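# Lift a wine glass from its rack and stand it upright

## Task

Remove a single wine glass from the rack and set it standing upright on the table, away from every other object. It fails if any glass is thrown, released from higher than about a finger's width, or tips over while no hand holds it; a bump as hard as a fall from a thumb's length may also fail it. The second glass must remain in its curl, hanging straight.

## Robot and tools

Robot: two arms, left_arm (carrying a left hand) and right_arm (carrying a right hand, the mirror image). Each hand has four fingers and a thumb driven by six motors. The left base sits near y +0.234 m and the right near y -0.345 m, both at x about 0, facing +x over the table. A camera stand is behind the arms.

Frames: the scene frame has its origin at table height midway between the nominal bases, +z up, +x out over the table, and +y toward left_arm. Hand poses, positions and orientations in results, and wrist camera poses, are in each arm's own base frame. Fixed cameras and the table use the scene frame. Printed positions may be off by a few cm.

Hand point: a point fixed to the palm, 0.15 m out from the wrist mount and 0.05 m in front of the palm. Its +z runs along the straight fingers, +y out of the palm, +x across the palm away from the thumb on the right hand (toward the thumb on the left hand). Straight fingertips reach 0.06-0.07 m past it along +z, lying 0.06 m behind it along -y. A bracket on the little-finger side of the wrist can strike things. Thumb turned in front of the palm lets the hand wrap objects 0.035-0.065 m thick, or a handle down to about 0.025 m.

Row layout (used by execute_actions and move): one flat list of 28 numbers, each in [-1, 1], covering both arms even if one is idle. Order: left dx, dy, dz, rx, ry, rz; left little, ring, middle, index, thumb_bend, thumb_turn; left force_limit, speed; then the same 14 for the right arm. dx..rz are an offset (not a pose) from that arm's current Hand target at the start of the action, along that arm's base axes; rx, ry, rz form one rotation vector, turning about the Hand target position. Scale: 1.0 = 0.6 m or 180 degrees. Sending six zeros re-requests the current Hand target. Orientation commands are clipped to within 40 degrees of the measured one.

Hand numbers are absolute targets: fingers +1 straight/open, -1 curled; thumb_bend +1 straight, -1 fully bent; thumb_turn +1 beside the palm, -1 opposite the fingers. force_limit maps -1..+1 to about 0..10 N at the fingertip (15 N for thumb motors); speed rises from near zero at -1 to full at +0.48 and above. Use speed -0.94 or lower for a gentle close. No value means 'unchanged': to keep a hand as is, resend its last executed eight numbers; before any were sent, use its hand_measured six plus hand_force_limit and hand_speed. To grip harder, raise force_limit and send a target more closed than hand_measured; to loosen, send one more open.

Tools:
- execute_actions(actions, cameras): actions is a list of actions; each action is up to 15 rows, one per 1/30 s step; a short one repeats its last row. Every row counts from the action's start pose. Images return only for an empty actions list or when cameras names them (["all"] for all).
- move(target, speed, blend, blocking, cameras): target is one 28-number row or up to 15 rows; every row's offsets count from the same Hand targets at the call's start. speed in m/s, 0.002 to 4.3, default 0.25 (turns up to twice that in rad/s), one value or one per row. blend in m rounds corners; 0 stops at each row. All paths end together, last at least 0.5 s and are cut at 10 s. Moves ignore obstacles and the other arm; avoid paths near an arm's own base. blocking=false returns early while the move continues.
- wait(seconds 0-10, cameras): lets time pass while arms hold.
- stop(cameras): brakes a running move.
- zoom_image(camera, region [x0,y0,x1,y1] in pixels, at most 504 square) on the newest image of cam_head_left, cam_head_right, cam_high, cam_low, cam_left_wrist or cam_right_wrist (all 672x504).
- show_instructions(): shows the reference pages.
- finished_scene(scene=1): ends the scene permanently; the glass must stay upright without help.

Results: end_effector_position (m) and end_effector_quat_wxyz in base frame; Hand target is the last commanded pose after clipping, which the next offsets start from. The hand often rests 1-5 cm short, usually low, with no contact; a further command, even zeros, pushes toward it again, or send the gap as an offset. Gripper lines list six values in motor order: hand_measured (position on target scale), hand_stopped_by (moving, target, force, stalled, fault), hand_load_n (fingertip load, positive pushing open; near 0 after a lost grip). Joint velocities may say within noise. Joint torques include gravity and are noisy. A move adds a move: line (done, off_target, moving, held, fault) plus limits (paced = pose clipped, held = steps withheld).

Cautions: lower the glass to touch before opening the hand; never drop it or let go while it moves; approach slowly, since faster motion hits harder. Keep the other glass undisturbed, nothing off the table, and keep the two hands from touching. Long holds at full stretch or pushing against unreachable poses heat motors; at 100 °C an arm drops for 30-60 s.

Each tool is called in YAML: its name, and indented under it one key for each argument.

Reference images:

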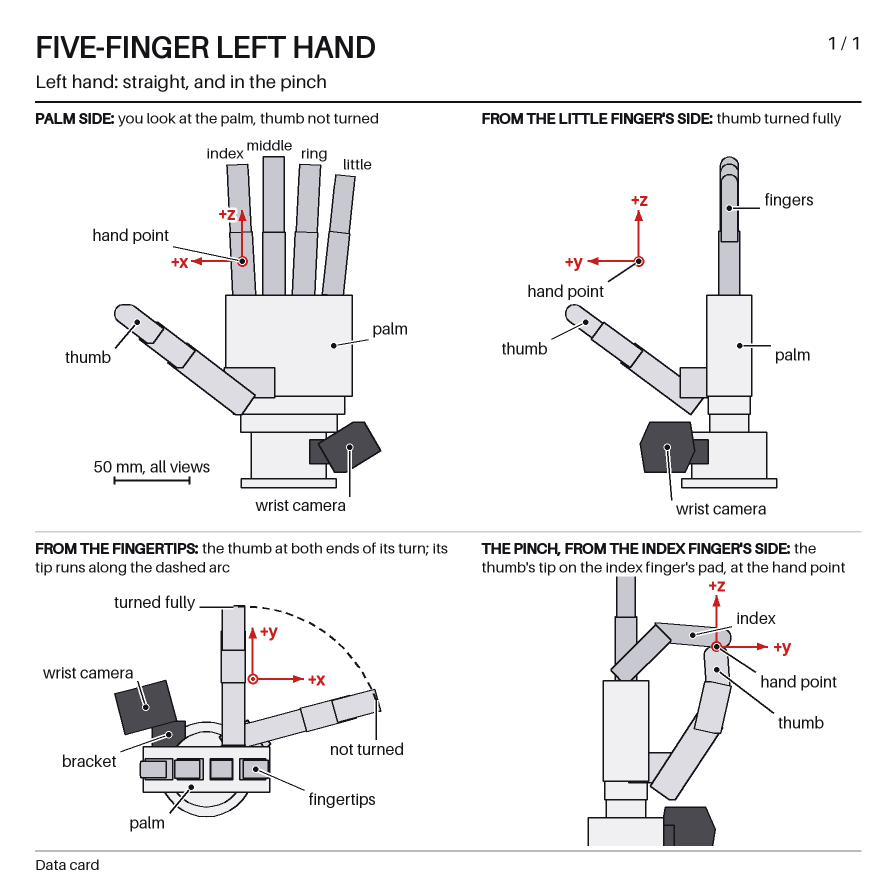

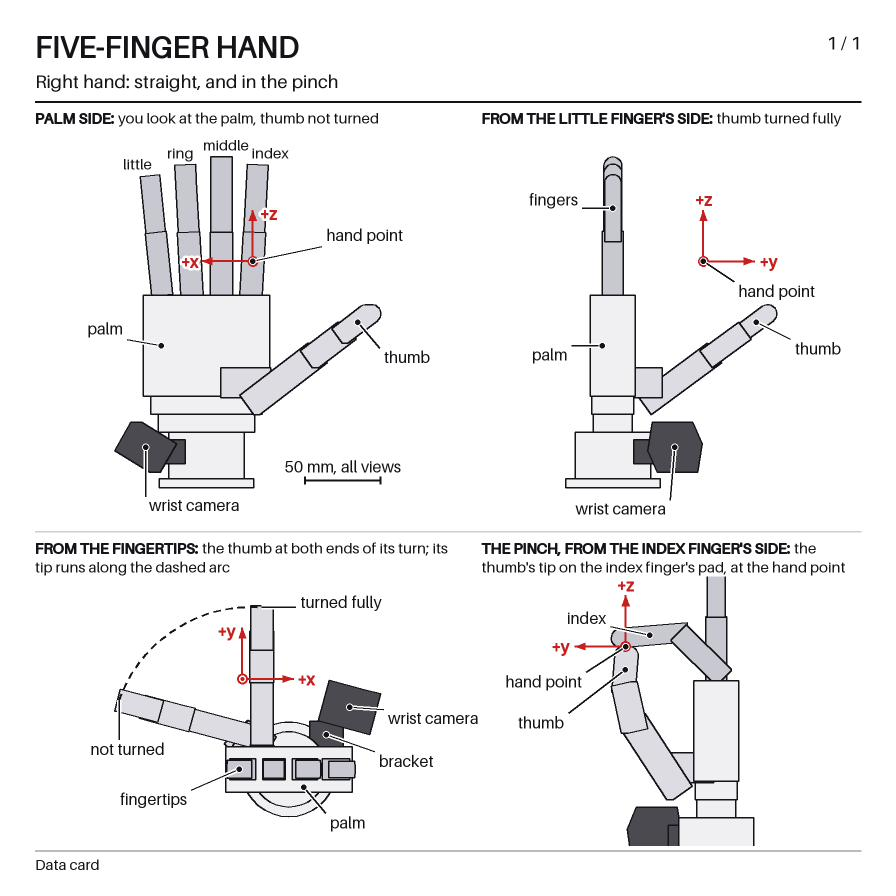

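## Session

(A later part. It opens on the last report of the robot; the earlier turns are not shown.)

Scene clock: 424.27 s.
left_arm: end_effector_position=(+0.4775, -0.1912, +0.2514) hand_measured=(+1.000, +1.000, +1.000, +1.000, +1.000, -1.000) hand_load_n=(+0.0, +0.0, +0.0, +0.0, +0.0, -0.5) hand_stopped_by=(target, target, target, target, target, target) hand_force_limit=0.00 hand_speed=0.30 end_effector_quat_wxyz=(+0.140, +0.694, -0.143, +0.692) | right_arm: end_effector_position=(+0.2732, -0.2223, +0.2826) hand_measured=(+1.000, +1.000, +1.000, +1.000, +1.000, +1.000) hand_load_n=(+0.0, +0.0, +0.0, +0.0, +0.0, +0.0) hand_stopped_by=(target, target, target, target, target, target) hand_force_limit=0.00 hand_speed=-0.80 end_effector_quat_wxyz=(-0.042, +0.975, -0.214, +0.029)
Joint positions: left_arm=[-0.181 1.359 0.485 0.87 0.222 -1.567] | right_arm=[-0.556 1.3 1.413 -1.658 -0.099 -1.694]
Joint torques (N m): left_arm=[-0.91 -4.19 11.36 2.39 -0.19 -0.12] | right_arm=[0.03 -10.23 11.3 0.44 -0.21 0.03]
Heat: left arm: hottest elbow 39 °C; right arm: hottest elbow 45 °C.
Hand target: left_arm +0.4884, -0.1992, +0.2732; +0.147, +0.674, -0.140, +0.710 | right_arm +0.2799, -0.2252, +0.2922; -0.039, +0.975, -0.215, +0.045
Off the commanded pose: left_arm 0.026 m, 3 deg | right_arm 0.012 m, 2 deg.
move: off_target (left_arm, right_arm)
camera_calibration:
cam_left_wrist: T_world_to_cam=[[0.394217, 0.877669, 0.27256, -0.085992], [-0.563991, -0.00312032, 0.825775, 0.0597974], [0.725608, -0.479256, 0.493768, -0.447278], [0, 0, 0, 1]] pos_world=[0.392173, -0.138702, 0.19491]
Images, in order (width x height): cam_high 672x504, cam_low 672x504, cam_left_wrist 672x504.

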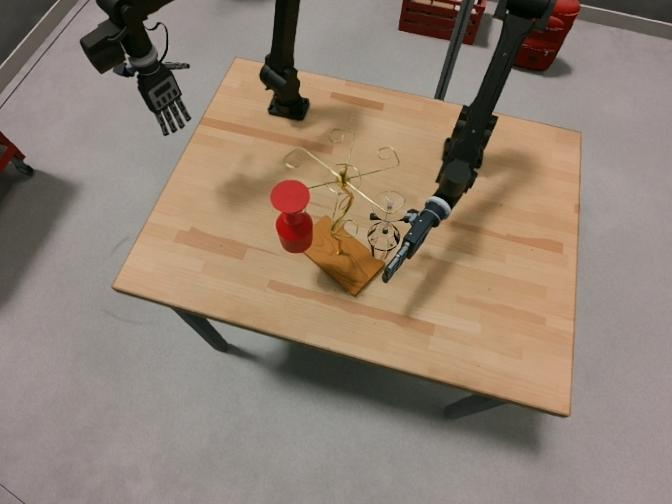

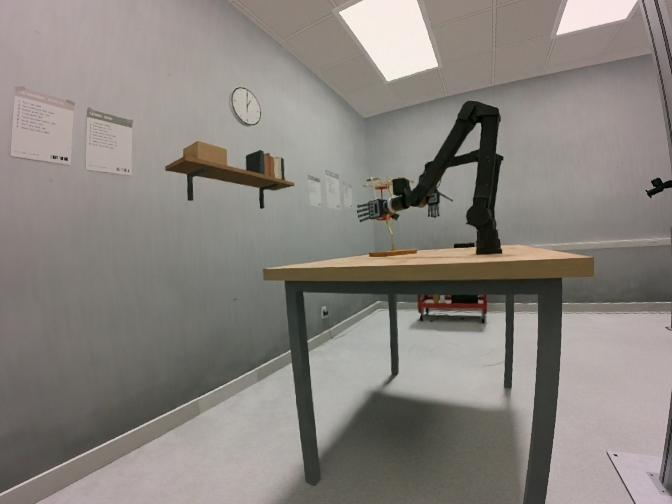

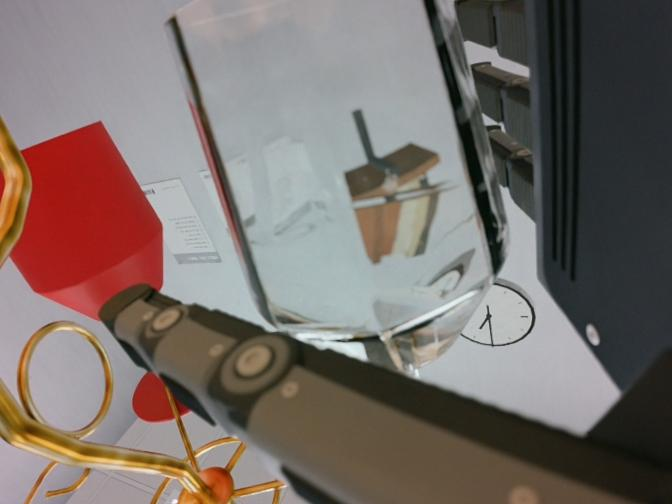

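move:
  target: [-0.004,-0.0105,0,0,0,0,1,1,1,1,1,-1,0,0.3, 0,0,0,0,0,0,1,1,1,1,1,1,0,-0.8]
  speed: 0.05

Scene clock: 445.87 s.
left_arm: end_effector_position=(+0.4768, -0.1969, +0.2514) hand_measured=(+1.000, +1.000, +1.000, +1.000, +1.000, -1.000) hand_load_n=(+0.0, +0.0, +0.0, +0.0, +0.0, +0.0) hand_stopped_by=(target, target, target, target, target, target) hand_force_limit=0.00 hand_speed=0.30 end_effector_quat_wxyz=(+0.139, +0.694, -0.142, +0.692) | right_arm: end_effector_position=(+0.2732, -0.2223, +0.2826) hand_measured=(+1.000, +1.000, +1.000, +1.000, +1.000, +1.000) hand_load_n=(+0.0, +0.0, +0.0, +0.0, -0.5, +0.0) hand_stopped_by=(target, target, target, target, target, target) hand_force_limit=0.00 hand_speed=-0.80 end_effector_quat_wxyz=(-0.042, +0.975, -0.214, +0.029)
Joint positions: left_arm=[-0.201 1.359 0.485 0.87 0.199 -1.567] | right_arm=[-0.556 1.3 1.413 -1.658 -0.099 -1.694]
Joint torques (N m): left_arm=[-0.97 -4.25 11.19 2.51 -0.19 -0.12] | right_arm=[-0.09 -10.17 11.36 0.47 -0.21 0.03]
Heat: left arm: hottest elbow 39 °C; right arm: hottest elbow 45 °C.
Hand target: left_arm +0.4860, -0.2055, +0.2732; +0.147, +0.674, -0.140, +0.710 | right_arm +0.2799, -0.2252, +0.2922; -0.039, +0.975, -0.215, +0.045
Off the commanded pose: left_arm 0.025 m, 3 deg | right_arm 0.012 m, 2 deg.
move: off_target (left_arm, right_arm)

move:
  target: [0,0,0,0,0,0,1,-1,-1,-1,-1,-1,-0.6,-0.85, 0,0,0,0,0,0,1,1,1,1,1,1,0,-0.8]
  speed: 0.05
  cameras: ["cam_left_wrist","cam_high"]

zoom_image:
  camera: "cam_high"
  region: [350, 150, 490, 290]

Scene clock: 454.93 s.
left_arm: end_effector_position=(+0.4776, -0.1960, +0.2514) hand_measured=(+1.000, +0.238, +0.306, +0.362, +0.666, -1.000) hand_load_n=(+0.0, +2.0, +4.5, +0.0, +7.0, +1.0) hand_stopped_by=(target, force, force, force, force, target) hand_force_limit=-0.60 hand_speed=-0.85 end_effector_quat_wxyz=(+0.137, +0.695, -0.140, +0.692) | right_arm: end_effector_position=(+0.2732, -0.2223, +0.2826) hand_measured=(+1.000, +1.000, +1.000, +1.000, +1.000, +1.000) hand_load_n=(+0.0, +0.0, +0.0, +0.0, +0.0, -0.5) hand_stopped_by=(target, target, target, target, target, target) hand_force_limit=0.00 hand_speed=-0.80 end_effector_quat_wxyz=(-0.042, +0.975, -0.214, +0.029)
Joint positions: left_arm=[-0.201 1.359 0.485 0.87 0.193 -1.567] | right_arm=[-0.556 1.3 1.413 -1.658 -0.099 -1.694]
Joint torques (N m): left_arm=[-0.62 -4.25 11.25 2.4 -0.15 -0.11] | right_arm=[-0.09 -10.34 11.34 0.47 -0.21 0.03]
Heat: left arm: hottest elbow 39 °C; right arm: hottest elbow 45 °C.
Hand target: left_arm +0.4860, -0.2055, +0.2732; +0.147, +0.674, -0.140, +0.710 | right_arm +0.2799, -0.2252, +0.2922; -0.039, +0.975, -0.215, +0.045
Off the commanded pose: left_arm 0.025 m, 3 deg | right_arm 0.012 m, 2 deg.
move: off_target (left_arm, right_arm)
camera_calibration:
cam_left_wrist: T_world_to_cam=[[0.385677, 0.881419, 0.272678, -0.0770492], [-0.563974, -0.00868001, 0.825747, 0.0587506], [0.730196, -0.472255, 0.49375, -0.450458], [0, 0, 0, 1]] pos_world=[0.391772, -0.144308, 0.19491]
Images, in order (width x height): cam_high 672x504, cam_left_wrist 672x504.

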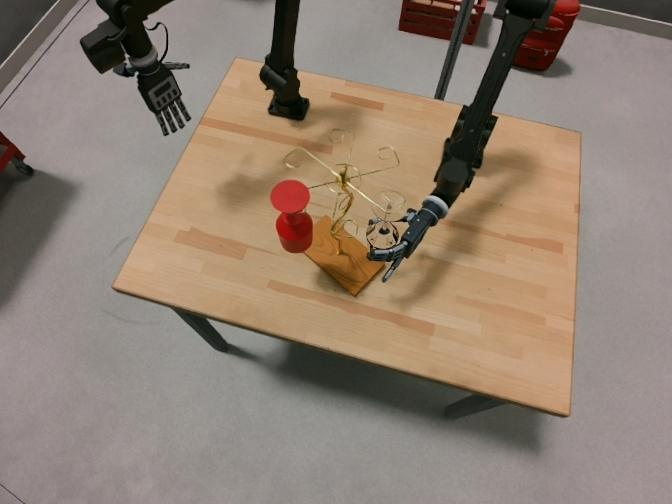

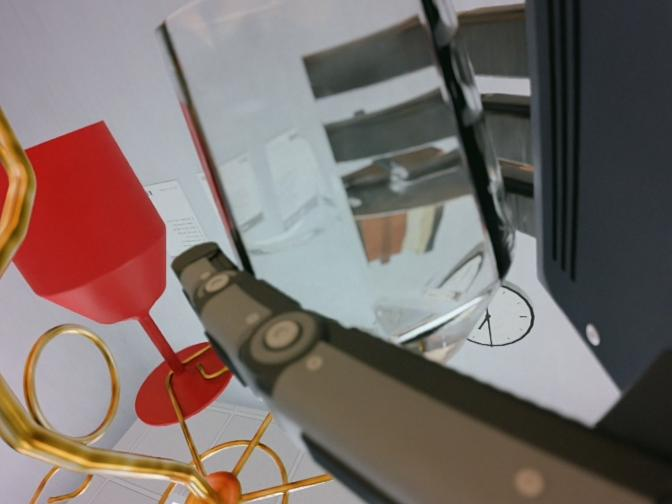

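Scaled by 3.600 from the camera's 672x504 image, which has a finer 960x720 frame.

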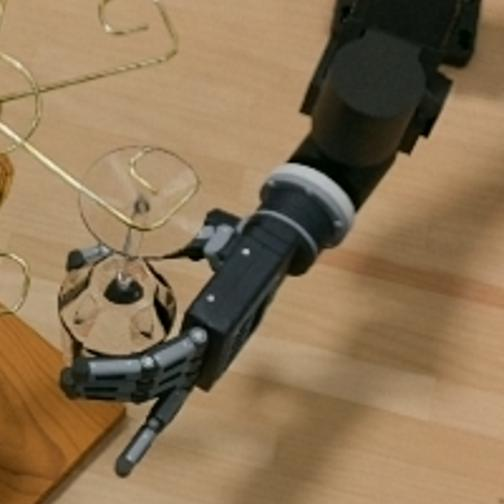

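move:
  target: [0,0,0,0,0,0,1,-0.9,-0.9,-0.9,-0.9,-1,0.0,-0.9, 0,0,0,0,0,0,1,1,1,1,1,1,0,-0.8]
  speed: 0.05

Scene clock: 462.30 s.
left_arm: end_effector_position=(+0.4778, -0.1957, +0.2514) hand_measured=(+1.000, +0.220, +0.300, +0.336, +0.668, -1.000) hand_load_n=(+0.0, +5.0, +1.0, +6.0, +12.0, +1.5) hand_stopped_by=(target, force, force, force, force, target) hand_force_limit=0.00 hand_speed=-0.90 end_effector_quat_wxyz=(+0.136, +0.695, -0.139, +0.692) | right_arm: end_effector_position=(+0.2732, -0.2223, +0.2826) hand_measured=(+1.000, +1.000, +1.000, +1.000, +1.000, +1.000) hand_load_n=(+0.0, +0.0, +0.0, +0.0, -0.5, +0.0) hand_stopped_by=(target, target, target, target, target, target) hand_force_limit=0.00 hand_speed=-0.80 end_effector_quat_wxyz=(-0.042, +0.975, -0.214, +0.029)
Joint positions: left_arm=[-0.201 1.359 0.485 0.87 0.191 -1.567] | right_arm=[-0.556 1.3 1.413 -1.658 -0.099 -1.694]
Joint torques (N m): left_arm=[-0.56 -4.6 11.1 2.43 -0.17 -0.11] | right_arm=[-0.03 -10.29 11.34 0.43 -0.22 0.02]
Heat: left arm: hottest elbow 39 °C; right arm: hottest elbow 45 °C.
Hand target: left_arm +0.4860, -0.2055, +0.2732; +0.147, +0.674, -0.140, +0.710 | right_arm +0.2799, -0.2252, +0.2922; -0.039, +0.975, -0.215, +0.045
Off the commanded pose: left_arm 0.025 m, 3 deg | right_arm 0.012 m, 2 deg.
move: off_target (left_arm, right_arm)

move:
  target: [0,0,0.02,0,0,0,1,-0.9,-0.9,-0.9,-0.9,-1,0.0,-0.9, 0,0,0,0,0,0,1,1,1,1,1,1,0,-0.8]
  speed: 0.04
  cameras: ["cam_left_wrist","cam_high","cam_low"]

zoom_image:
  camera: "cam_high"
  region: [350, 150, 490, 290]

zoom_image:
  camera: "cam_low"
  region: [350, 160, 410, 220]

Scene clock: 471.27 s.
left_arm: end_effector_position=(+0.4773, -0.1956, +0.2516) hand_measured=(+1.000, +0.220, +0.300, +0.336, +0.668, -1.000) hand_load_n=(+0.0, +4.5, +1.0, +6.0, +12.0, +1.5) hand_stopped_by=(target, force, force, force, force, target) hand_force_limit=0.00 hand_speed=-0.90 end_effector_quat_wxyz=(+0.136, +0.696, -0.139, +0.691) | right_arm: end_effector_position=(+0.2732, -0.2223, +0.2826) hand_measured=(+1.000, +1.000, +1.000, +1.000, +1.000, +1.000) hand_load_n=(+0.0, +0.0, +0.0, +0.0, +0.0, +0.0) hand_stopped_by=(target, target, target, target, target, target) hand_force_limit=0.00 hand_speed=-0.80 end_effector_quat_wxyz=(-0.042, +0.975, -0.214, +0.029)
Joint positions: left_arm=[-0.201 1.353 0.485 0.86 0.191 -1.567] | right_arm=[-0.556 1.3 1.413 -1.658 -0.099 -1.694]
Joint torques (N m): left_arm=[-0.44 -6.59 12.26 1.14 -0.15 -0.13] | right_arm=[-0.03 -10.17 11.33 0.46 -0.21 0.04]
Heat: left arm: hottest elbow 39 °C; right arm: hottest elbow 45 °C.
Hand target: left_arm +0.4861, -0.2055, +0.2851; +0.147, +0.674, -0.140, +0.710 | right_arm +0.2799, -0.2252, +0.2922; -0.039, +0.975, -0.215, +0.045
Off the commanded pose: left_arm 0.036 m, 4 deg | right_arm 0.012 m, 2 deg.
move: off_target (left_arm, right_arm)
camera_calibration:
cam_left_wrist: T_world_to_cam=[[0.385628, 0.881734, 0.271727, -0.0770214], [-0.560144, -0.0102894, 0.828331, 0.0555961], [0.733164, -0.471634, 0.48993, -0.450547], [0, 0, 0, 1]] pos_world=[0.391168, -0.144009, 0.195614]
Images, in order (width x height): cam_high 672x504, cam_low 672x504, cam_left_wrist 672x504.

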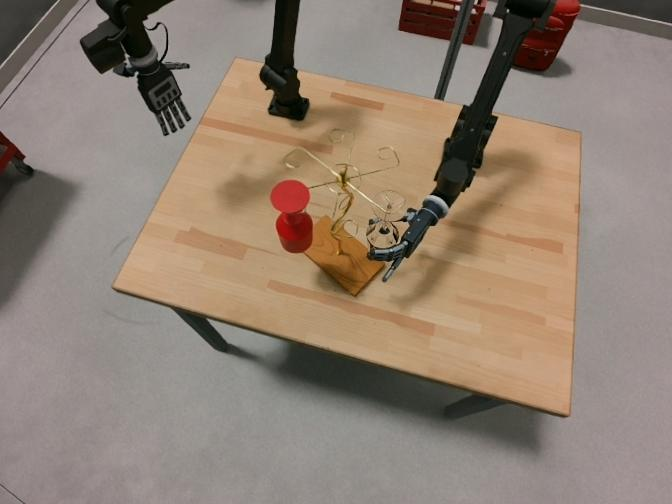

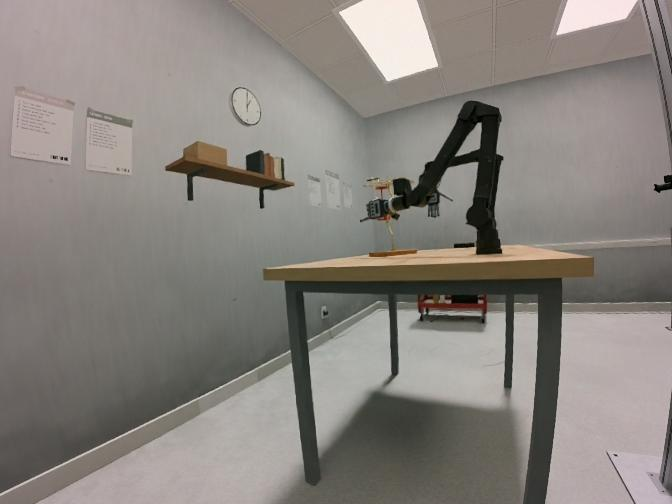

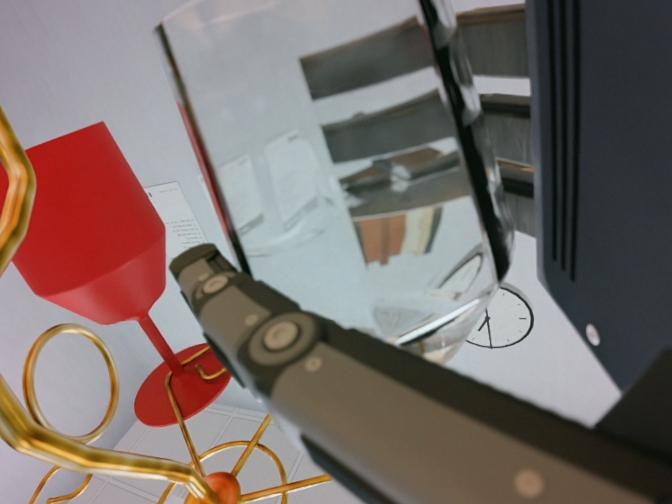

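Scaled by 3.600 from the camera's 672x504 image, which has a finer 960x720 frame.

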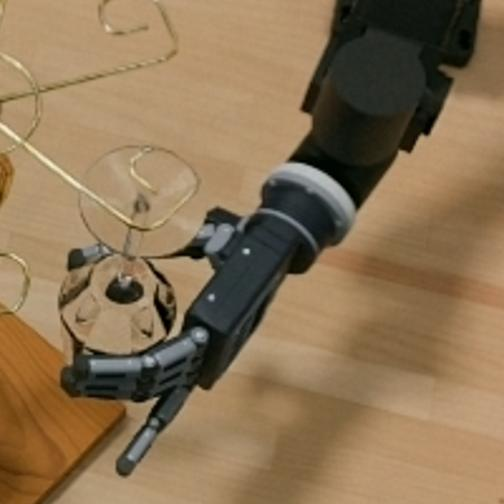

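Scaled by 8.400 from the camera's 672x504 image, which has a finer 960x720 frame.

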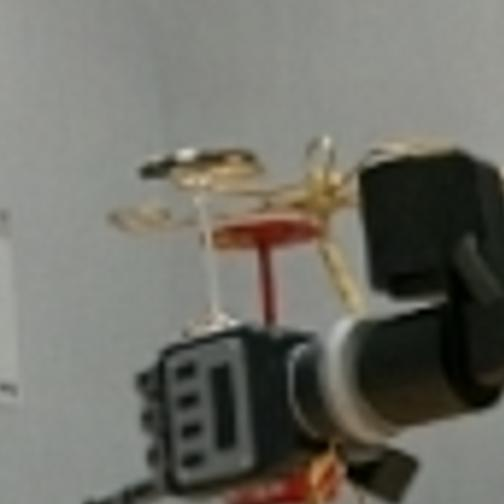

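move:
  target: [0,0,0.02,0,0,0,1,-0.9,-0.9,-0.9,-0.9,-1,0.0,-0.9, 0,0,0,0,0,0,1,1,1,1,1,1,0,-0.8]
  speed: 0.04
  cameras: ["cam_high","cam_low"]

zoom_image:
  camera: "cam_low"
  region: [350, 160, 410, 220]

Scene clock: 482.70 s.
left_arm: end_effector_position=(+0.4771, -0.1953, +0.2604) hand_measured=(+1.000, +0.220, +0.300, +0.336, +0.668, -1.000) hand_load_n=(+0.0, +5.0, +1.0, +5.5, +12.0, +1.5) hand_stopped_by=(target, force, force, force, force, target) hand_force_limit=0.00 hand_speed=-0.90 end_effector_quat_wxyz=(+0.136, +0.698, -0.139, +0.689) | right_arm: end_effector_position=(+0.2732, -0.2223, +0.2826) hand_measured=(+1.000, +1.000, +1.000, +1.000, +1.000, +1.000) hand_load_n=(+0.0, +0.0, +0.0, +0.0, +0.0, +0.5) hand_stopped_by=(target, target, target, target, target, target) hand_force_limit=0.00 hand_speed=-0.80 end_effector_quat_wxyz=(-0.042, +0.975, -0.214, +0.029)
Joint positions: left_arm=[-0.201 1.319 0.494 0.81 0.19 -1.567] | right_arm=[-0.556 1.3 1.413 -1.658 -0.099 -1.694]
Joint torques (N m): left_arm=[-0.97 -6.53 12.85 1.25 -0.15 -0.1] | right_arm=[0.03 -10.23 11.34 0.46 -0.21 0.03]
Heat: left arm: hottest elbow 39 °C; right arm: hottest elbow 45 °C.
Hand target: left_arm +0.4861, -0.2055, +0.2973; +0.147, +0.674, -0.140, +0.710 | right_arm +0.2799, -0.2252, +0.2922; -0.039, +0.975, -0.215, +0.045
Off the commanded pose: left_arm 0.039 m, 4 deg | right_arm 0.012 m, 2 deg.
move: off_target (left_arm, right_arm)
Images, in order (width x height): cam_high 672x504, cam_low 672x504.

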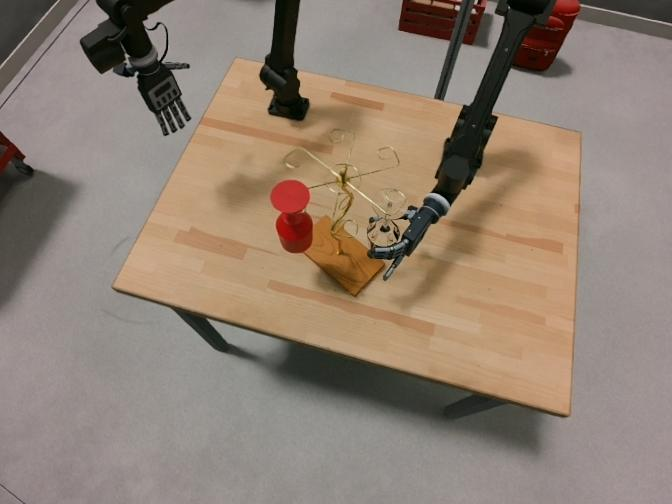

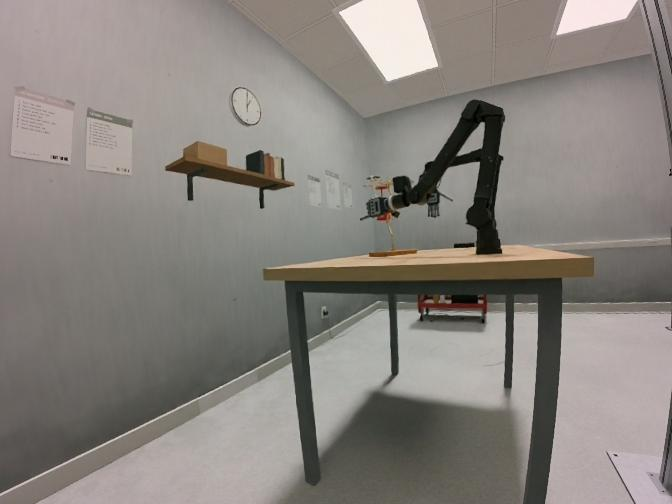

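Scaled by 8.400 from the camera's 672x504 image, which has a finer 960x720 frame.

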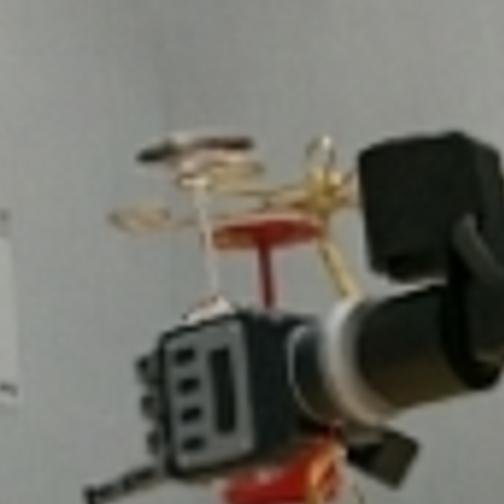

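move:
  target: [-0.0265,-0.0518,0.010,0,0,0,1,-0.9,-0.9,-0.9,-0.9,-1,0.0,-0.9, 0,0,0,0,0,0,1,1,1,1,1,1,0,-0.8]
  speed: 0.04
  cameras: ["cam_high","cam_low","cam_head_left","cam_left_wrist"]

zoom_image:
  camera: "cam_high"
  region: [330, 150, 450, 270]

zoom_image:
  camera: "cam_low"
  region: [350, 160, 410, 220]

zoom_image:
  camera: "cam_head_left"
  region: [280, 180, 380, 280]

Scene clock: 534.83 s.
left_arm: end_effector_position=(+0.4636, -0.2283, +0.2694) hand_measured=(+1.000, +0.220, +0.300, +0.336, +0.668, -1.000) hand_load_n=(+0.0, +4.5, +1.0, +5.5, +12.0, +1.0) hand_stopped_by=(target, force, force, force, force, target) hand_force_limit=0.00 hand_speed=-0.90 end_effector_quat_wxyz=(+0.140, +0.696, -0.143, +0.690) | right_arm: end_effector_position=(+0.2732, -0.2223, +0.2826) hand_measured=(+1.000, +1.000, +1.000, +1.000, +1.000, +1.000) hand_load_n=(+0.0, +0.5, +0.0, +0.0, +0.0, +0.0) hand_stopped_by=(target, target, target, target, target, target) hand_force_limit=0.00 hand_speed=-0.80 end_effector_quat_wxyz=(-0.042, +0.975, -0.214, +0.029)
Joint positions: left_arm=[-0.302 1.286 0.494 0.783 0.101 -1.567] | right_arm=[-0.556 1.3 1.413 -1.658 -0.099 -1.694]
Joint torques (N m): left_arm=[-0.44 -6.18 12.23 1.22 -0.19 -0.07] | right_arm=[-0.03 -10.23 11.34 0.47 -0.21 0.04]
Motor temperatures (°C): left_arm=[28 29 44 29 25 24] | right_arm=[30 28 45 28 26 27]
Heat: left arm: hottest elbow 44 °C; right arm: hottest elbow 45 °C.
Hand target: left_arm +0.4702, -0.2367, +0.3032; +0.147, +0.674, -0.140, +0.710 | right_arm +0.2799, -0.2252, +0.2922; -0.039, +0.975, -0.215, +0.045
Off the commanded pose: left_arm 0.036 m, 3 deg | right_arm 0.012 m, 2 deg.
move: off_target (left_arm, right_arm)
camera_calibration:
cam_left_wrist: T_world_to_cam=[[0.395188, 0.877248, 0.272511, -0.0534334], [-0.56042, -0.00481219, 0.828195, 0.0342842], [0.727844, -0.480013, 0.489725, -0.464028], [0, 0, 0, 1]] pos_world=[0.37807, -0.1757, 0.213413]
Images, in order (width x height): cam_head_left 672x504, cam_high 672x504, cam_low 672x504, cam_left_wrist 672x504.

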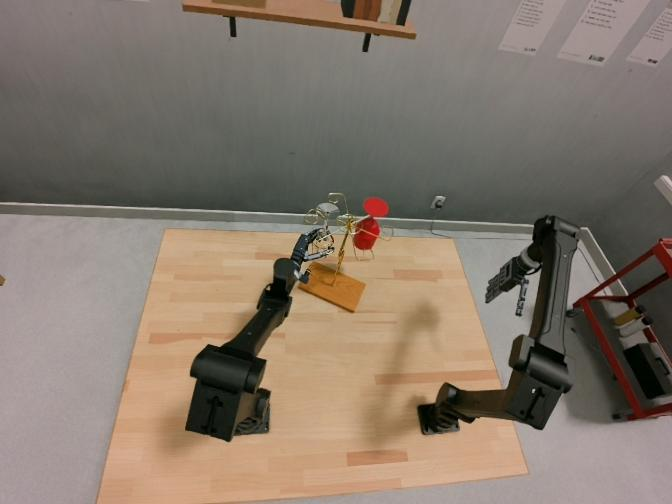

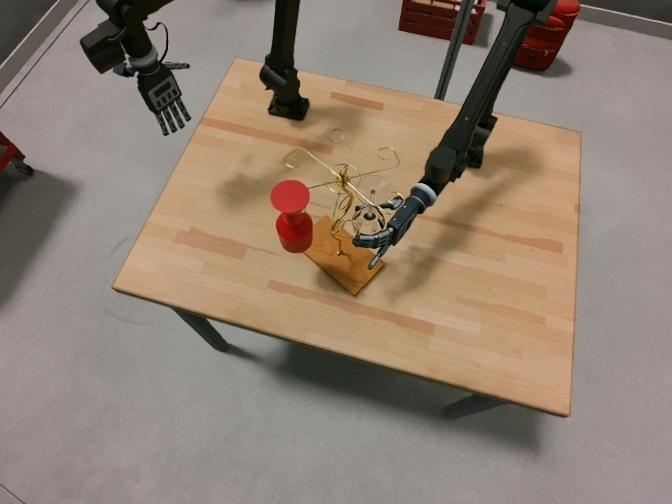

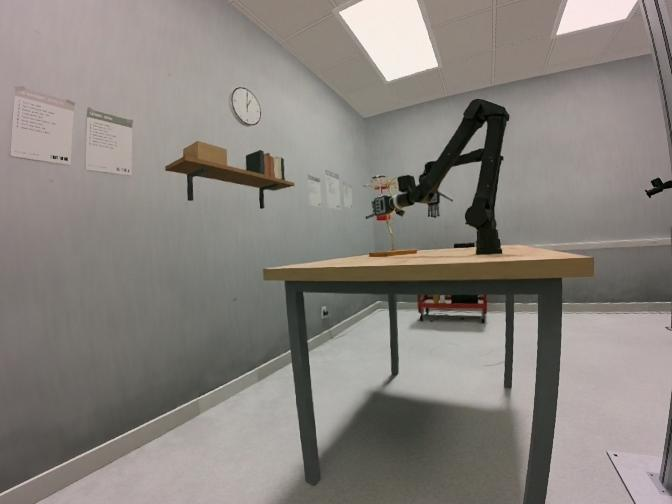

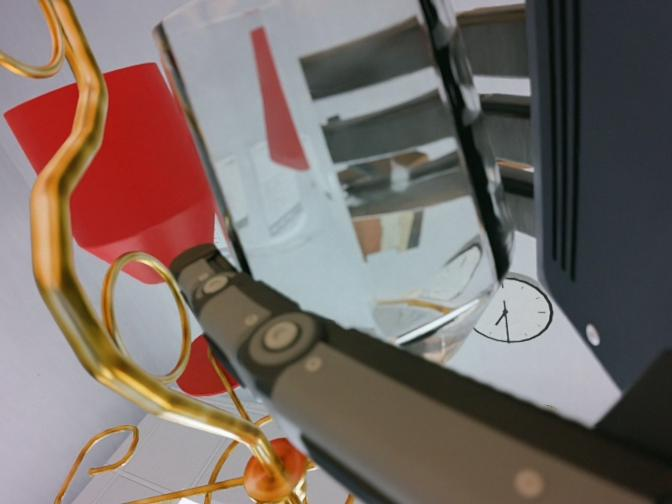

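Scaled by 4.200 from the camera's 672x504 image, which has a finer 960x720 frame.

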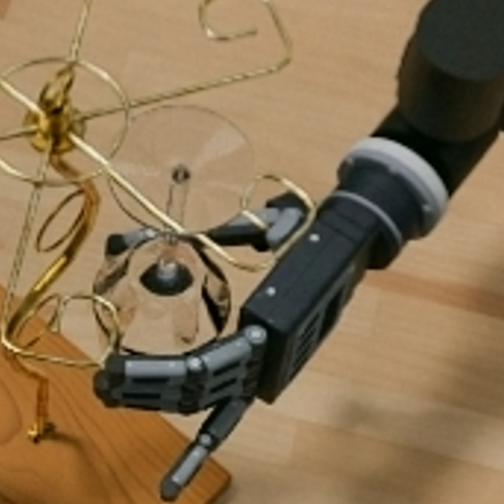

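Scaled by 8.400 from the camera's 672x504 image, which has a finer 960x720 frame.

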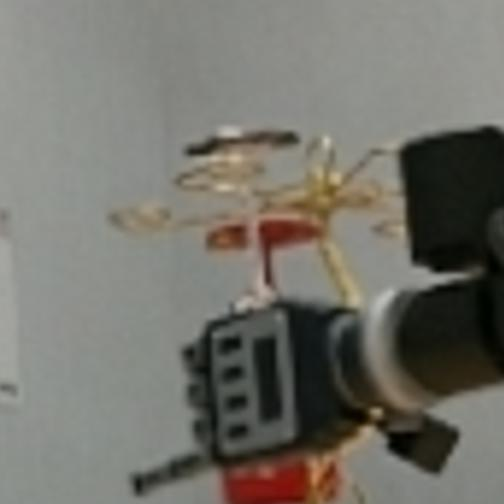

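Scaled by 5.040 from the camera's 672x504 image, which has a finer 960x720 frame.

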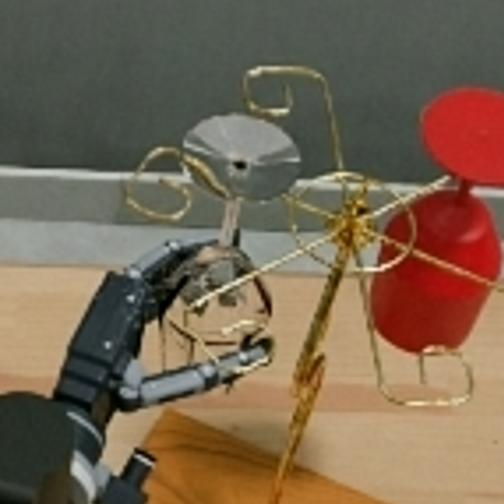

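move:
  target: [-0.077,0.0393,0.003,0,0,0,1,-0.9,-0.9,-0.9,-0.9,-1,0.0,-0.9, 0,0,0,0,0,0,1,1,1,1,1,1,0,-0.8]
  speed: 0.05
  cameras: ["cam_high","cam_head_left"]

zoom_image:
  camera: "cam_high"
  region: [330, 150, 450, 270]

zoom_image:
  camera: "cam_head_left"
  region: [280, 180, 380, 280]

Scene clock: 550.80 s.
left_arm: end_effector_position=(+0.4257, -0.2183, +0.3017) hand_measured=(+1.000, +0.220, +0.300, +0.336, +0.668, -1.000) hand_load_n=(+0.0, +4.5, +1.0, +5.5, +12.0, +1.5) hand_stopped_by=(target, force, force, force, force, target) hand_force_limit=0.00 hand_speed=-0.90 end_effector_quat_wxyz=(+0.145, +0.675, -0.144, +0.709) | right_arm: end_effector_position=(+0.2732, -0.2223, +0.2826) hand_measured=(+1.000, +1.000, +1.000, +1.000, +1.000, +1.000) hand_load_n=(+0.0, +0.0, +0.0, +0.0, +0.0, +0.0) hand_stopped_by=(target, target, target, target, target, target) hand_force_limit=0.00 hand_speed=-0.80 end_effector_quat_wxyz=(-0.042, +0.975, -0.214, +0.029)
Joint positions: left_arm=[-0.302 1.117 0.432 0.732 0.11 -1.567] | right_arm=[-0.556 1.3 1.413 -1.658 -0.099 -1.694]
Joint torques (N m): left_arm=[1.73 -4.19 8.12 1.21 0.12 -0.08] | right_arm=[0.03 -10.17 11.33 0.44 -0.22 0.03]
Heat: left arm: hottest elbow 44 °C; right arm: hottest elbow 46 °C.
Hand target: left_arm +0.4239, -0.2130, +0.3049; +0.147, +0.674, -0.140, +0.710 | right_arm +0.2799, -0.2252, +0.2922; -0.039, +0.975, -0.215, +0.045
Off the commanded pose: left_arm 0.006 m, 1 deg | right_arm 0.012 m, 2 deg.
move: off_target (right_arm)
Images, in order (width x height): cam_head_left 672x504, cam_high 672x504.

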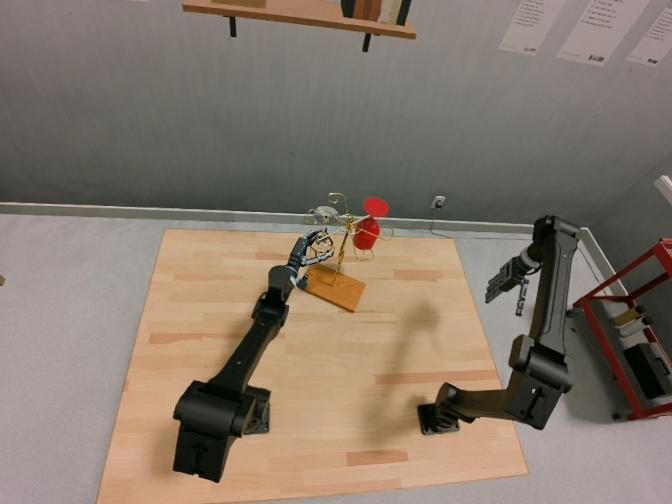

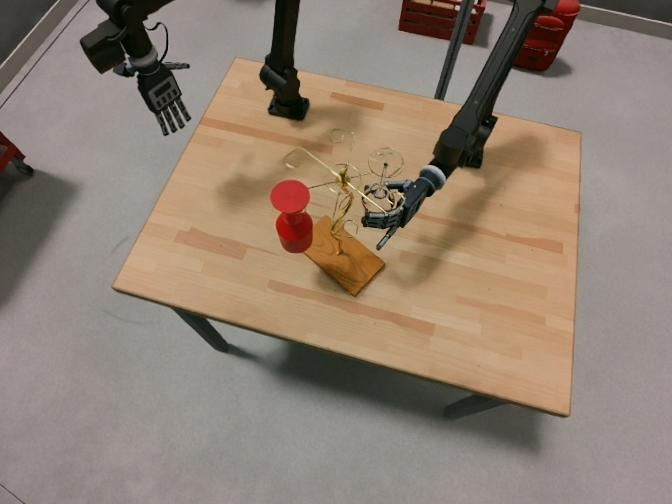

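Scaled by 4.200 from the camera's 672x504 image, which has a finer 960x720 frame.

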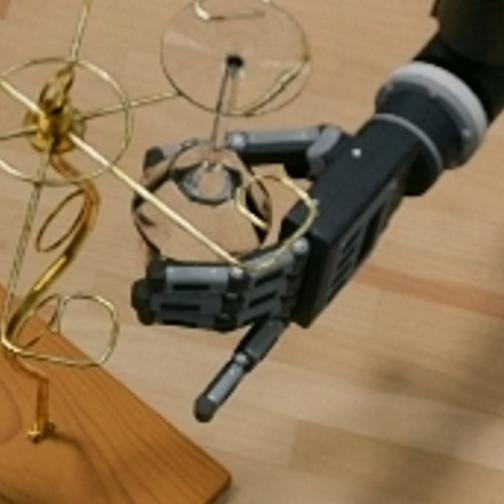

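Scaled by 5.040 from the camera's 672x504 image, which has a finer 960x720 frame.

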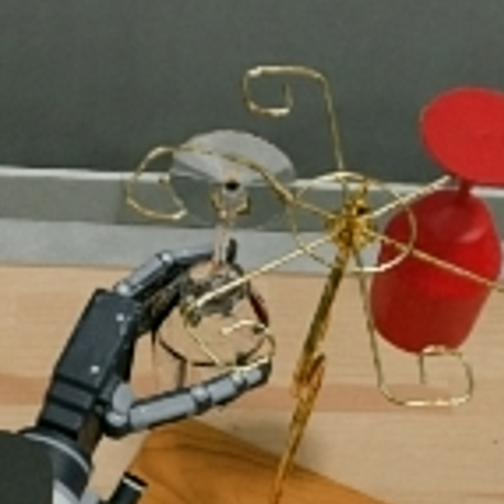

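move:
  target:
    - [-0.0222,0.0115,-0.02,0,0,0,1,-0.9,-0.9,-0.9,-0.9,-1,0.0,-0.9, 0,0,0,0,0,0,1,1,1,1,1,1,0,-0.8]
    - [-0.0138,0.1303,-0.02,0,0,0,1,-0.9,-0.9,-0.9,-0.9,-1,0.0,-0.9, 0,0,0,0,0,0,1,1,1,1,1,1,0,-0.8]
  speed: [0.05,0.06]
  cameras: ["cam_high","cam_head_left"]

zoom_image:
  camera: "cam_high"
  region: [330, 130, 470, 270]

Scene clock: 586.50 s.
left_arm: end_effector_position=(+0.4198, -0.1400, +0.2821) hand_measured=(+1.000, +0.220, +0.300, +0.336, +0.668, -1.000) hand_load_n=(+0.0, +4.5, +1.0, +6.0, +12.0, +1.5) hand_stopped_by=(target, force, force, force, force, target) hand_force_limit=0.00 hand_speed=-0.90 end_effector_quat_wxyz=(+0.142, +0.685, -0.147, +0.699) | right_arm: end_effector_position=(+0.2732, -0.2223, +0.2826) hand_measured=(+1.000, +1.000, +1.000, +1.000, +1.000, +1.000) hand_load_n=(+0.0, +0.0, +0.0, +0.0, +0.0, +0.0) hand_stopped_by=(target, target, target, target, target, target) hand_force_limit=0.00 hand_speed=-0.80 end_effector_quat_wxyz=(-0.042, +0.975, -0.214, +0.029)
Joint positions: left_arm=[-0.024 1.08 0.368 0.732 0.388 -1.567] | right_arm=[-0.556 1.3 1.413 -1.658 -0.099 -1.694]
Joint torques (N m): left_arm=[1.73 -3.55 7.92 2.11 0.14 -0.2] | right_arm=[-0.09 -10.23 11.33 0.44 -0.21 0.03]
Heat: left arm: hottest elbow 40 °C; right arm: hottest elbow 46 °C.
Hand target: left_arm +0.4157, -0.1349, +0.2930; +0.147, +0.674, -0.140, +0.710 | right_arm +0.2799, -0.2252, +0.2922; -0.039, +0.975, -0.215, +0.045
Off the commanded pose: left_arm 0.013 m, 2 deg | right_arm 0.012 m, 2 deg.
move: off_target (left_arm, right_arm)
Images, in order (width x height): cam_head_left 672x504, cam_high 672x504.

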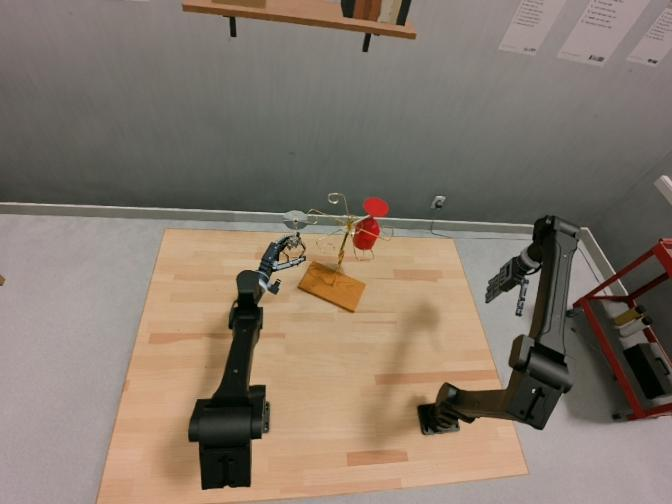

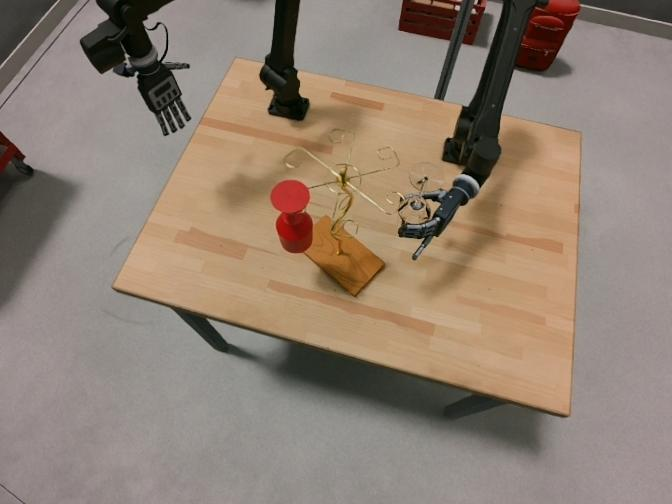

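Scaled by 3.600 from the camera's 672x504 image, which has a finer 960x720 frame.

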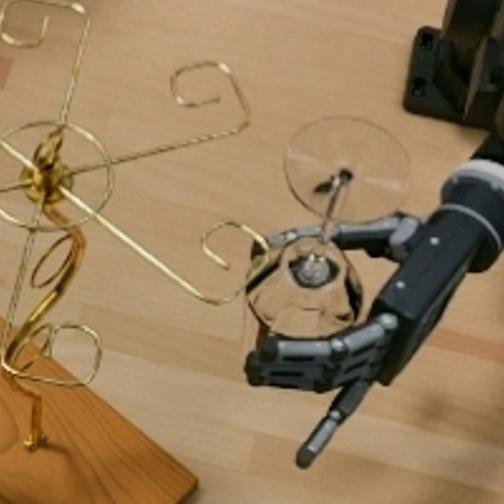

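move:
  target: [-0.01,0.375,0.05,0,0,0.1306,1,-0.9,-0.9,-0.9,-0.9,-1,0.0,-0.9, 0,0,0,0,0,0,1,1,1,1,1,1,0,-0.8]
  speed: 0.12
  cameras: ["cam_high","cam_low","cam_left_wrist"]

zoom_image:
  camera: "cam_low"
  region: [320, 120, 480, 240]

zoom_image:
  camera: "cam_high"
  region: [400, 110, 560, 270]

Scene clock: 601.27 s.
left_arm: end_effector_position=(+0.4007, +0.0799, +0.2962) hand_measured=(+1.000, +0.220, +0.300, +0.336, +0.668, -1.000) hand_load_n=(+0.0, +4.5, +1.0, +5.5, +12.0, +1.5) hand_stopped_by=(target, force, force, force, force, target) hand_force_limit=0.00 hand_speed=-0.90 end_effector_quat_wxyz=(-0.001, +0.701, -0.001, +0.713) | right_arm: end_effector_position=(+0.2732, -0.2223, +0.2826) hand_measured=(+1.000, +1.000, +1.000, +1.000, +1.000, +1.000) hand_load_n=(+0.0, +0.0, +0.0, +0.0, +0.0, +0.0) hand_stopped_by=(target, target, target, target, target, target) hand_force_limit=0.00 hand_speed=-0.80 end_effector_quat_wxyz=(-0.042, +0.975, -0.214, +0.029)
Joint positions: left_arm=[0.597 0.97 0.355 0.634 0.596 -1.579] | right_arm=[-0.556 1.3 1.413 -1.658 -0.099 -1.694]
Joint torques (N m): left_arm=[1.79 -1.32 14.12 1.1 0.18 -0.24] | right_arm=[0.03 -10.17 11.33 0.46 -0.22 0.03]
Motor temperatures (°C): left_arm=[27 28 38 29 25 24] | right_arm=[29 28 46 28 26 27]
Heat: left arm: hottest elbow 38 °C; right arm: hottest elbow 46 °C.
Hand target: left_arm +0.4096, +0.0901, +0.3229; -0.001, +0.689, +0.001, +0.725 | right_arm +0.2799, -0.2252, +0.2922; -0.039, +0.975, -0.215, +0.045
Off the commanded pose: left_arm 0.030 m, 2 deg | right_arm 0.012 m, 2 deg.
move: off_target (left_arm, right_arm)
camera_calibration:
cam_left_wrist: T_world_to_cam=[[0.012396, 0.962039, 0.272629, -0.159597], [-0.534288, -0.224092, 0.815057, -0.0108296], [0.845211, -0.155766, 0.511229, -0.36277], [0, 0, 0, 1]] pos_world=[0.302809, 0.094605, 0.237796]
Images, in order (width x height): cam_high 672x504, cam_low 672x504, cam_left_wrist 672x504.

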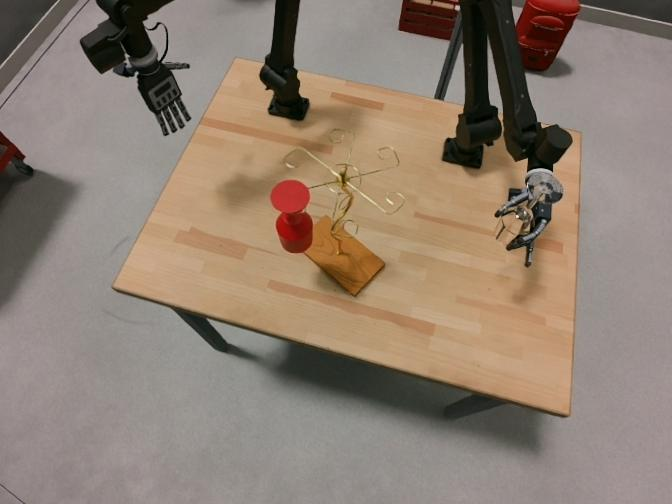

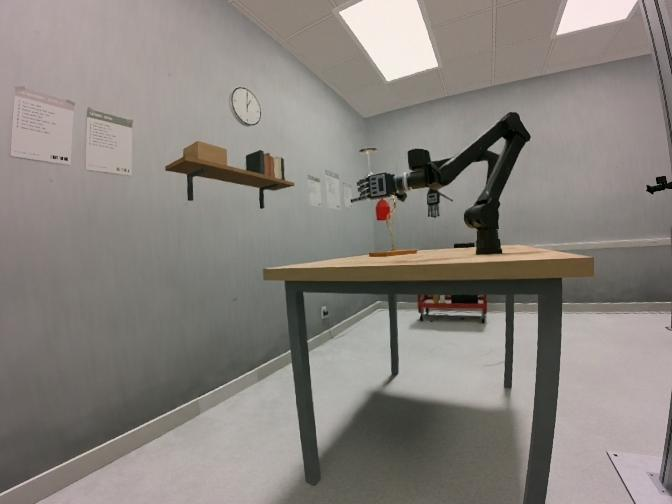

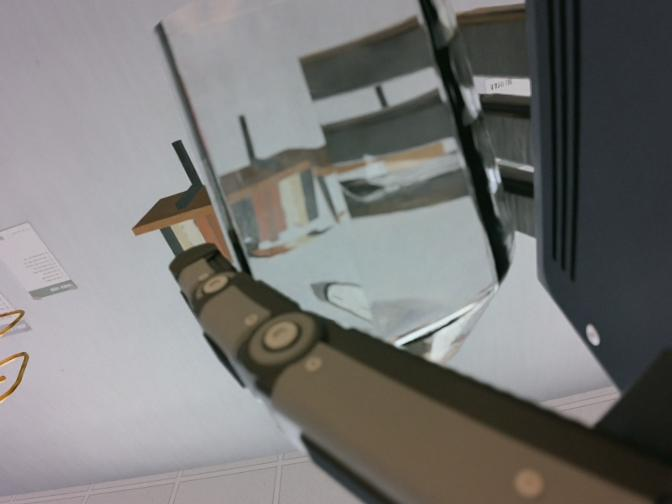

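Scaled by 3.150 from the camera's 672x504 image, which has a finer 960x720 frame.

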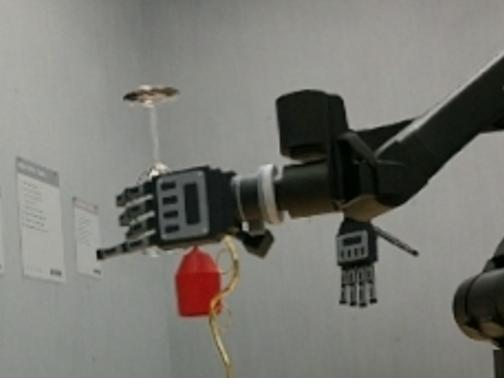

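Scaled by 3.150 from the camera's 672x504 image, which has a finer 960x720 frame.

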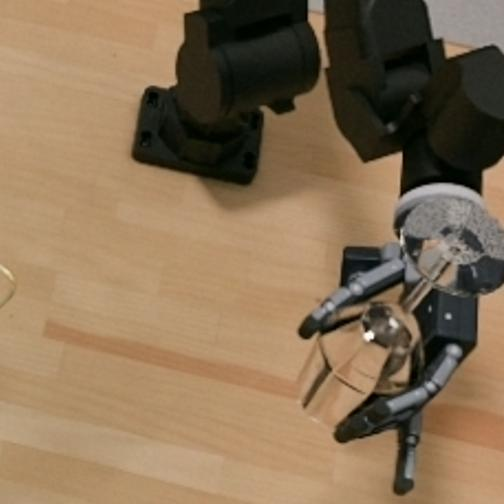

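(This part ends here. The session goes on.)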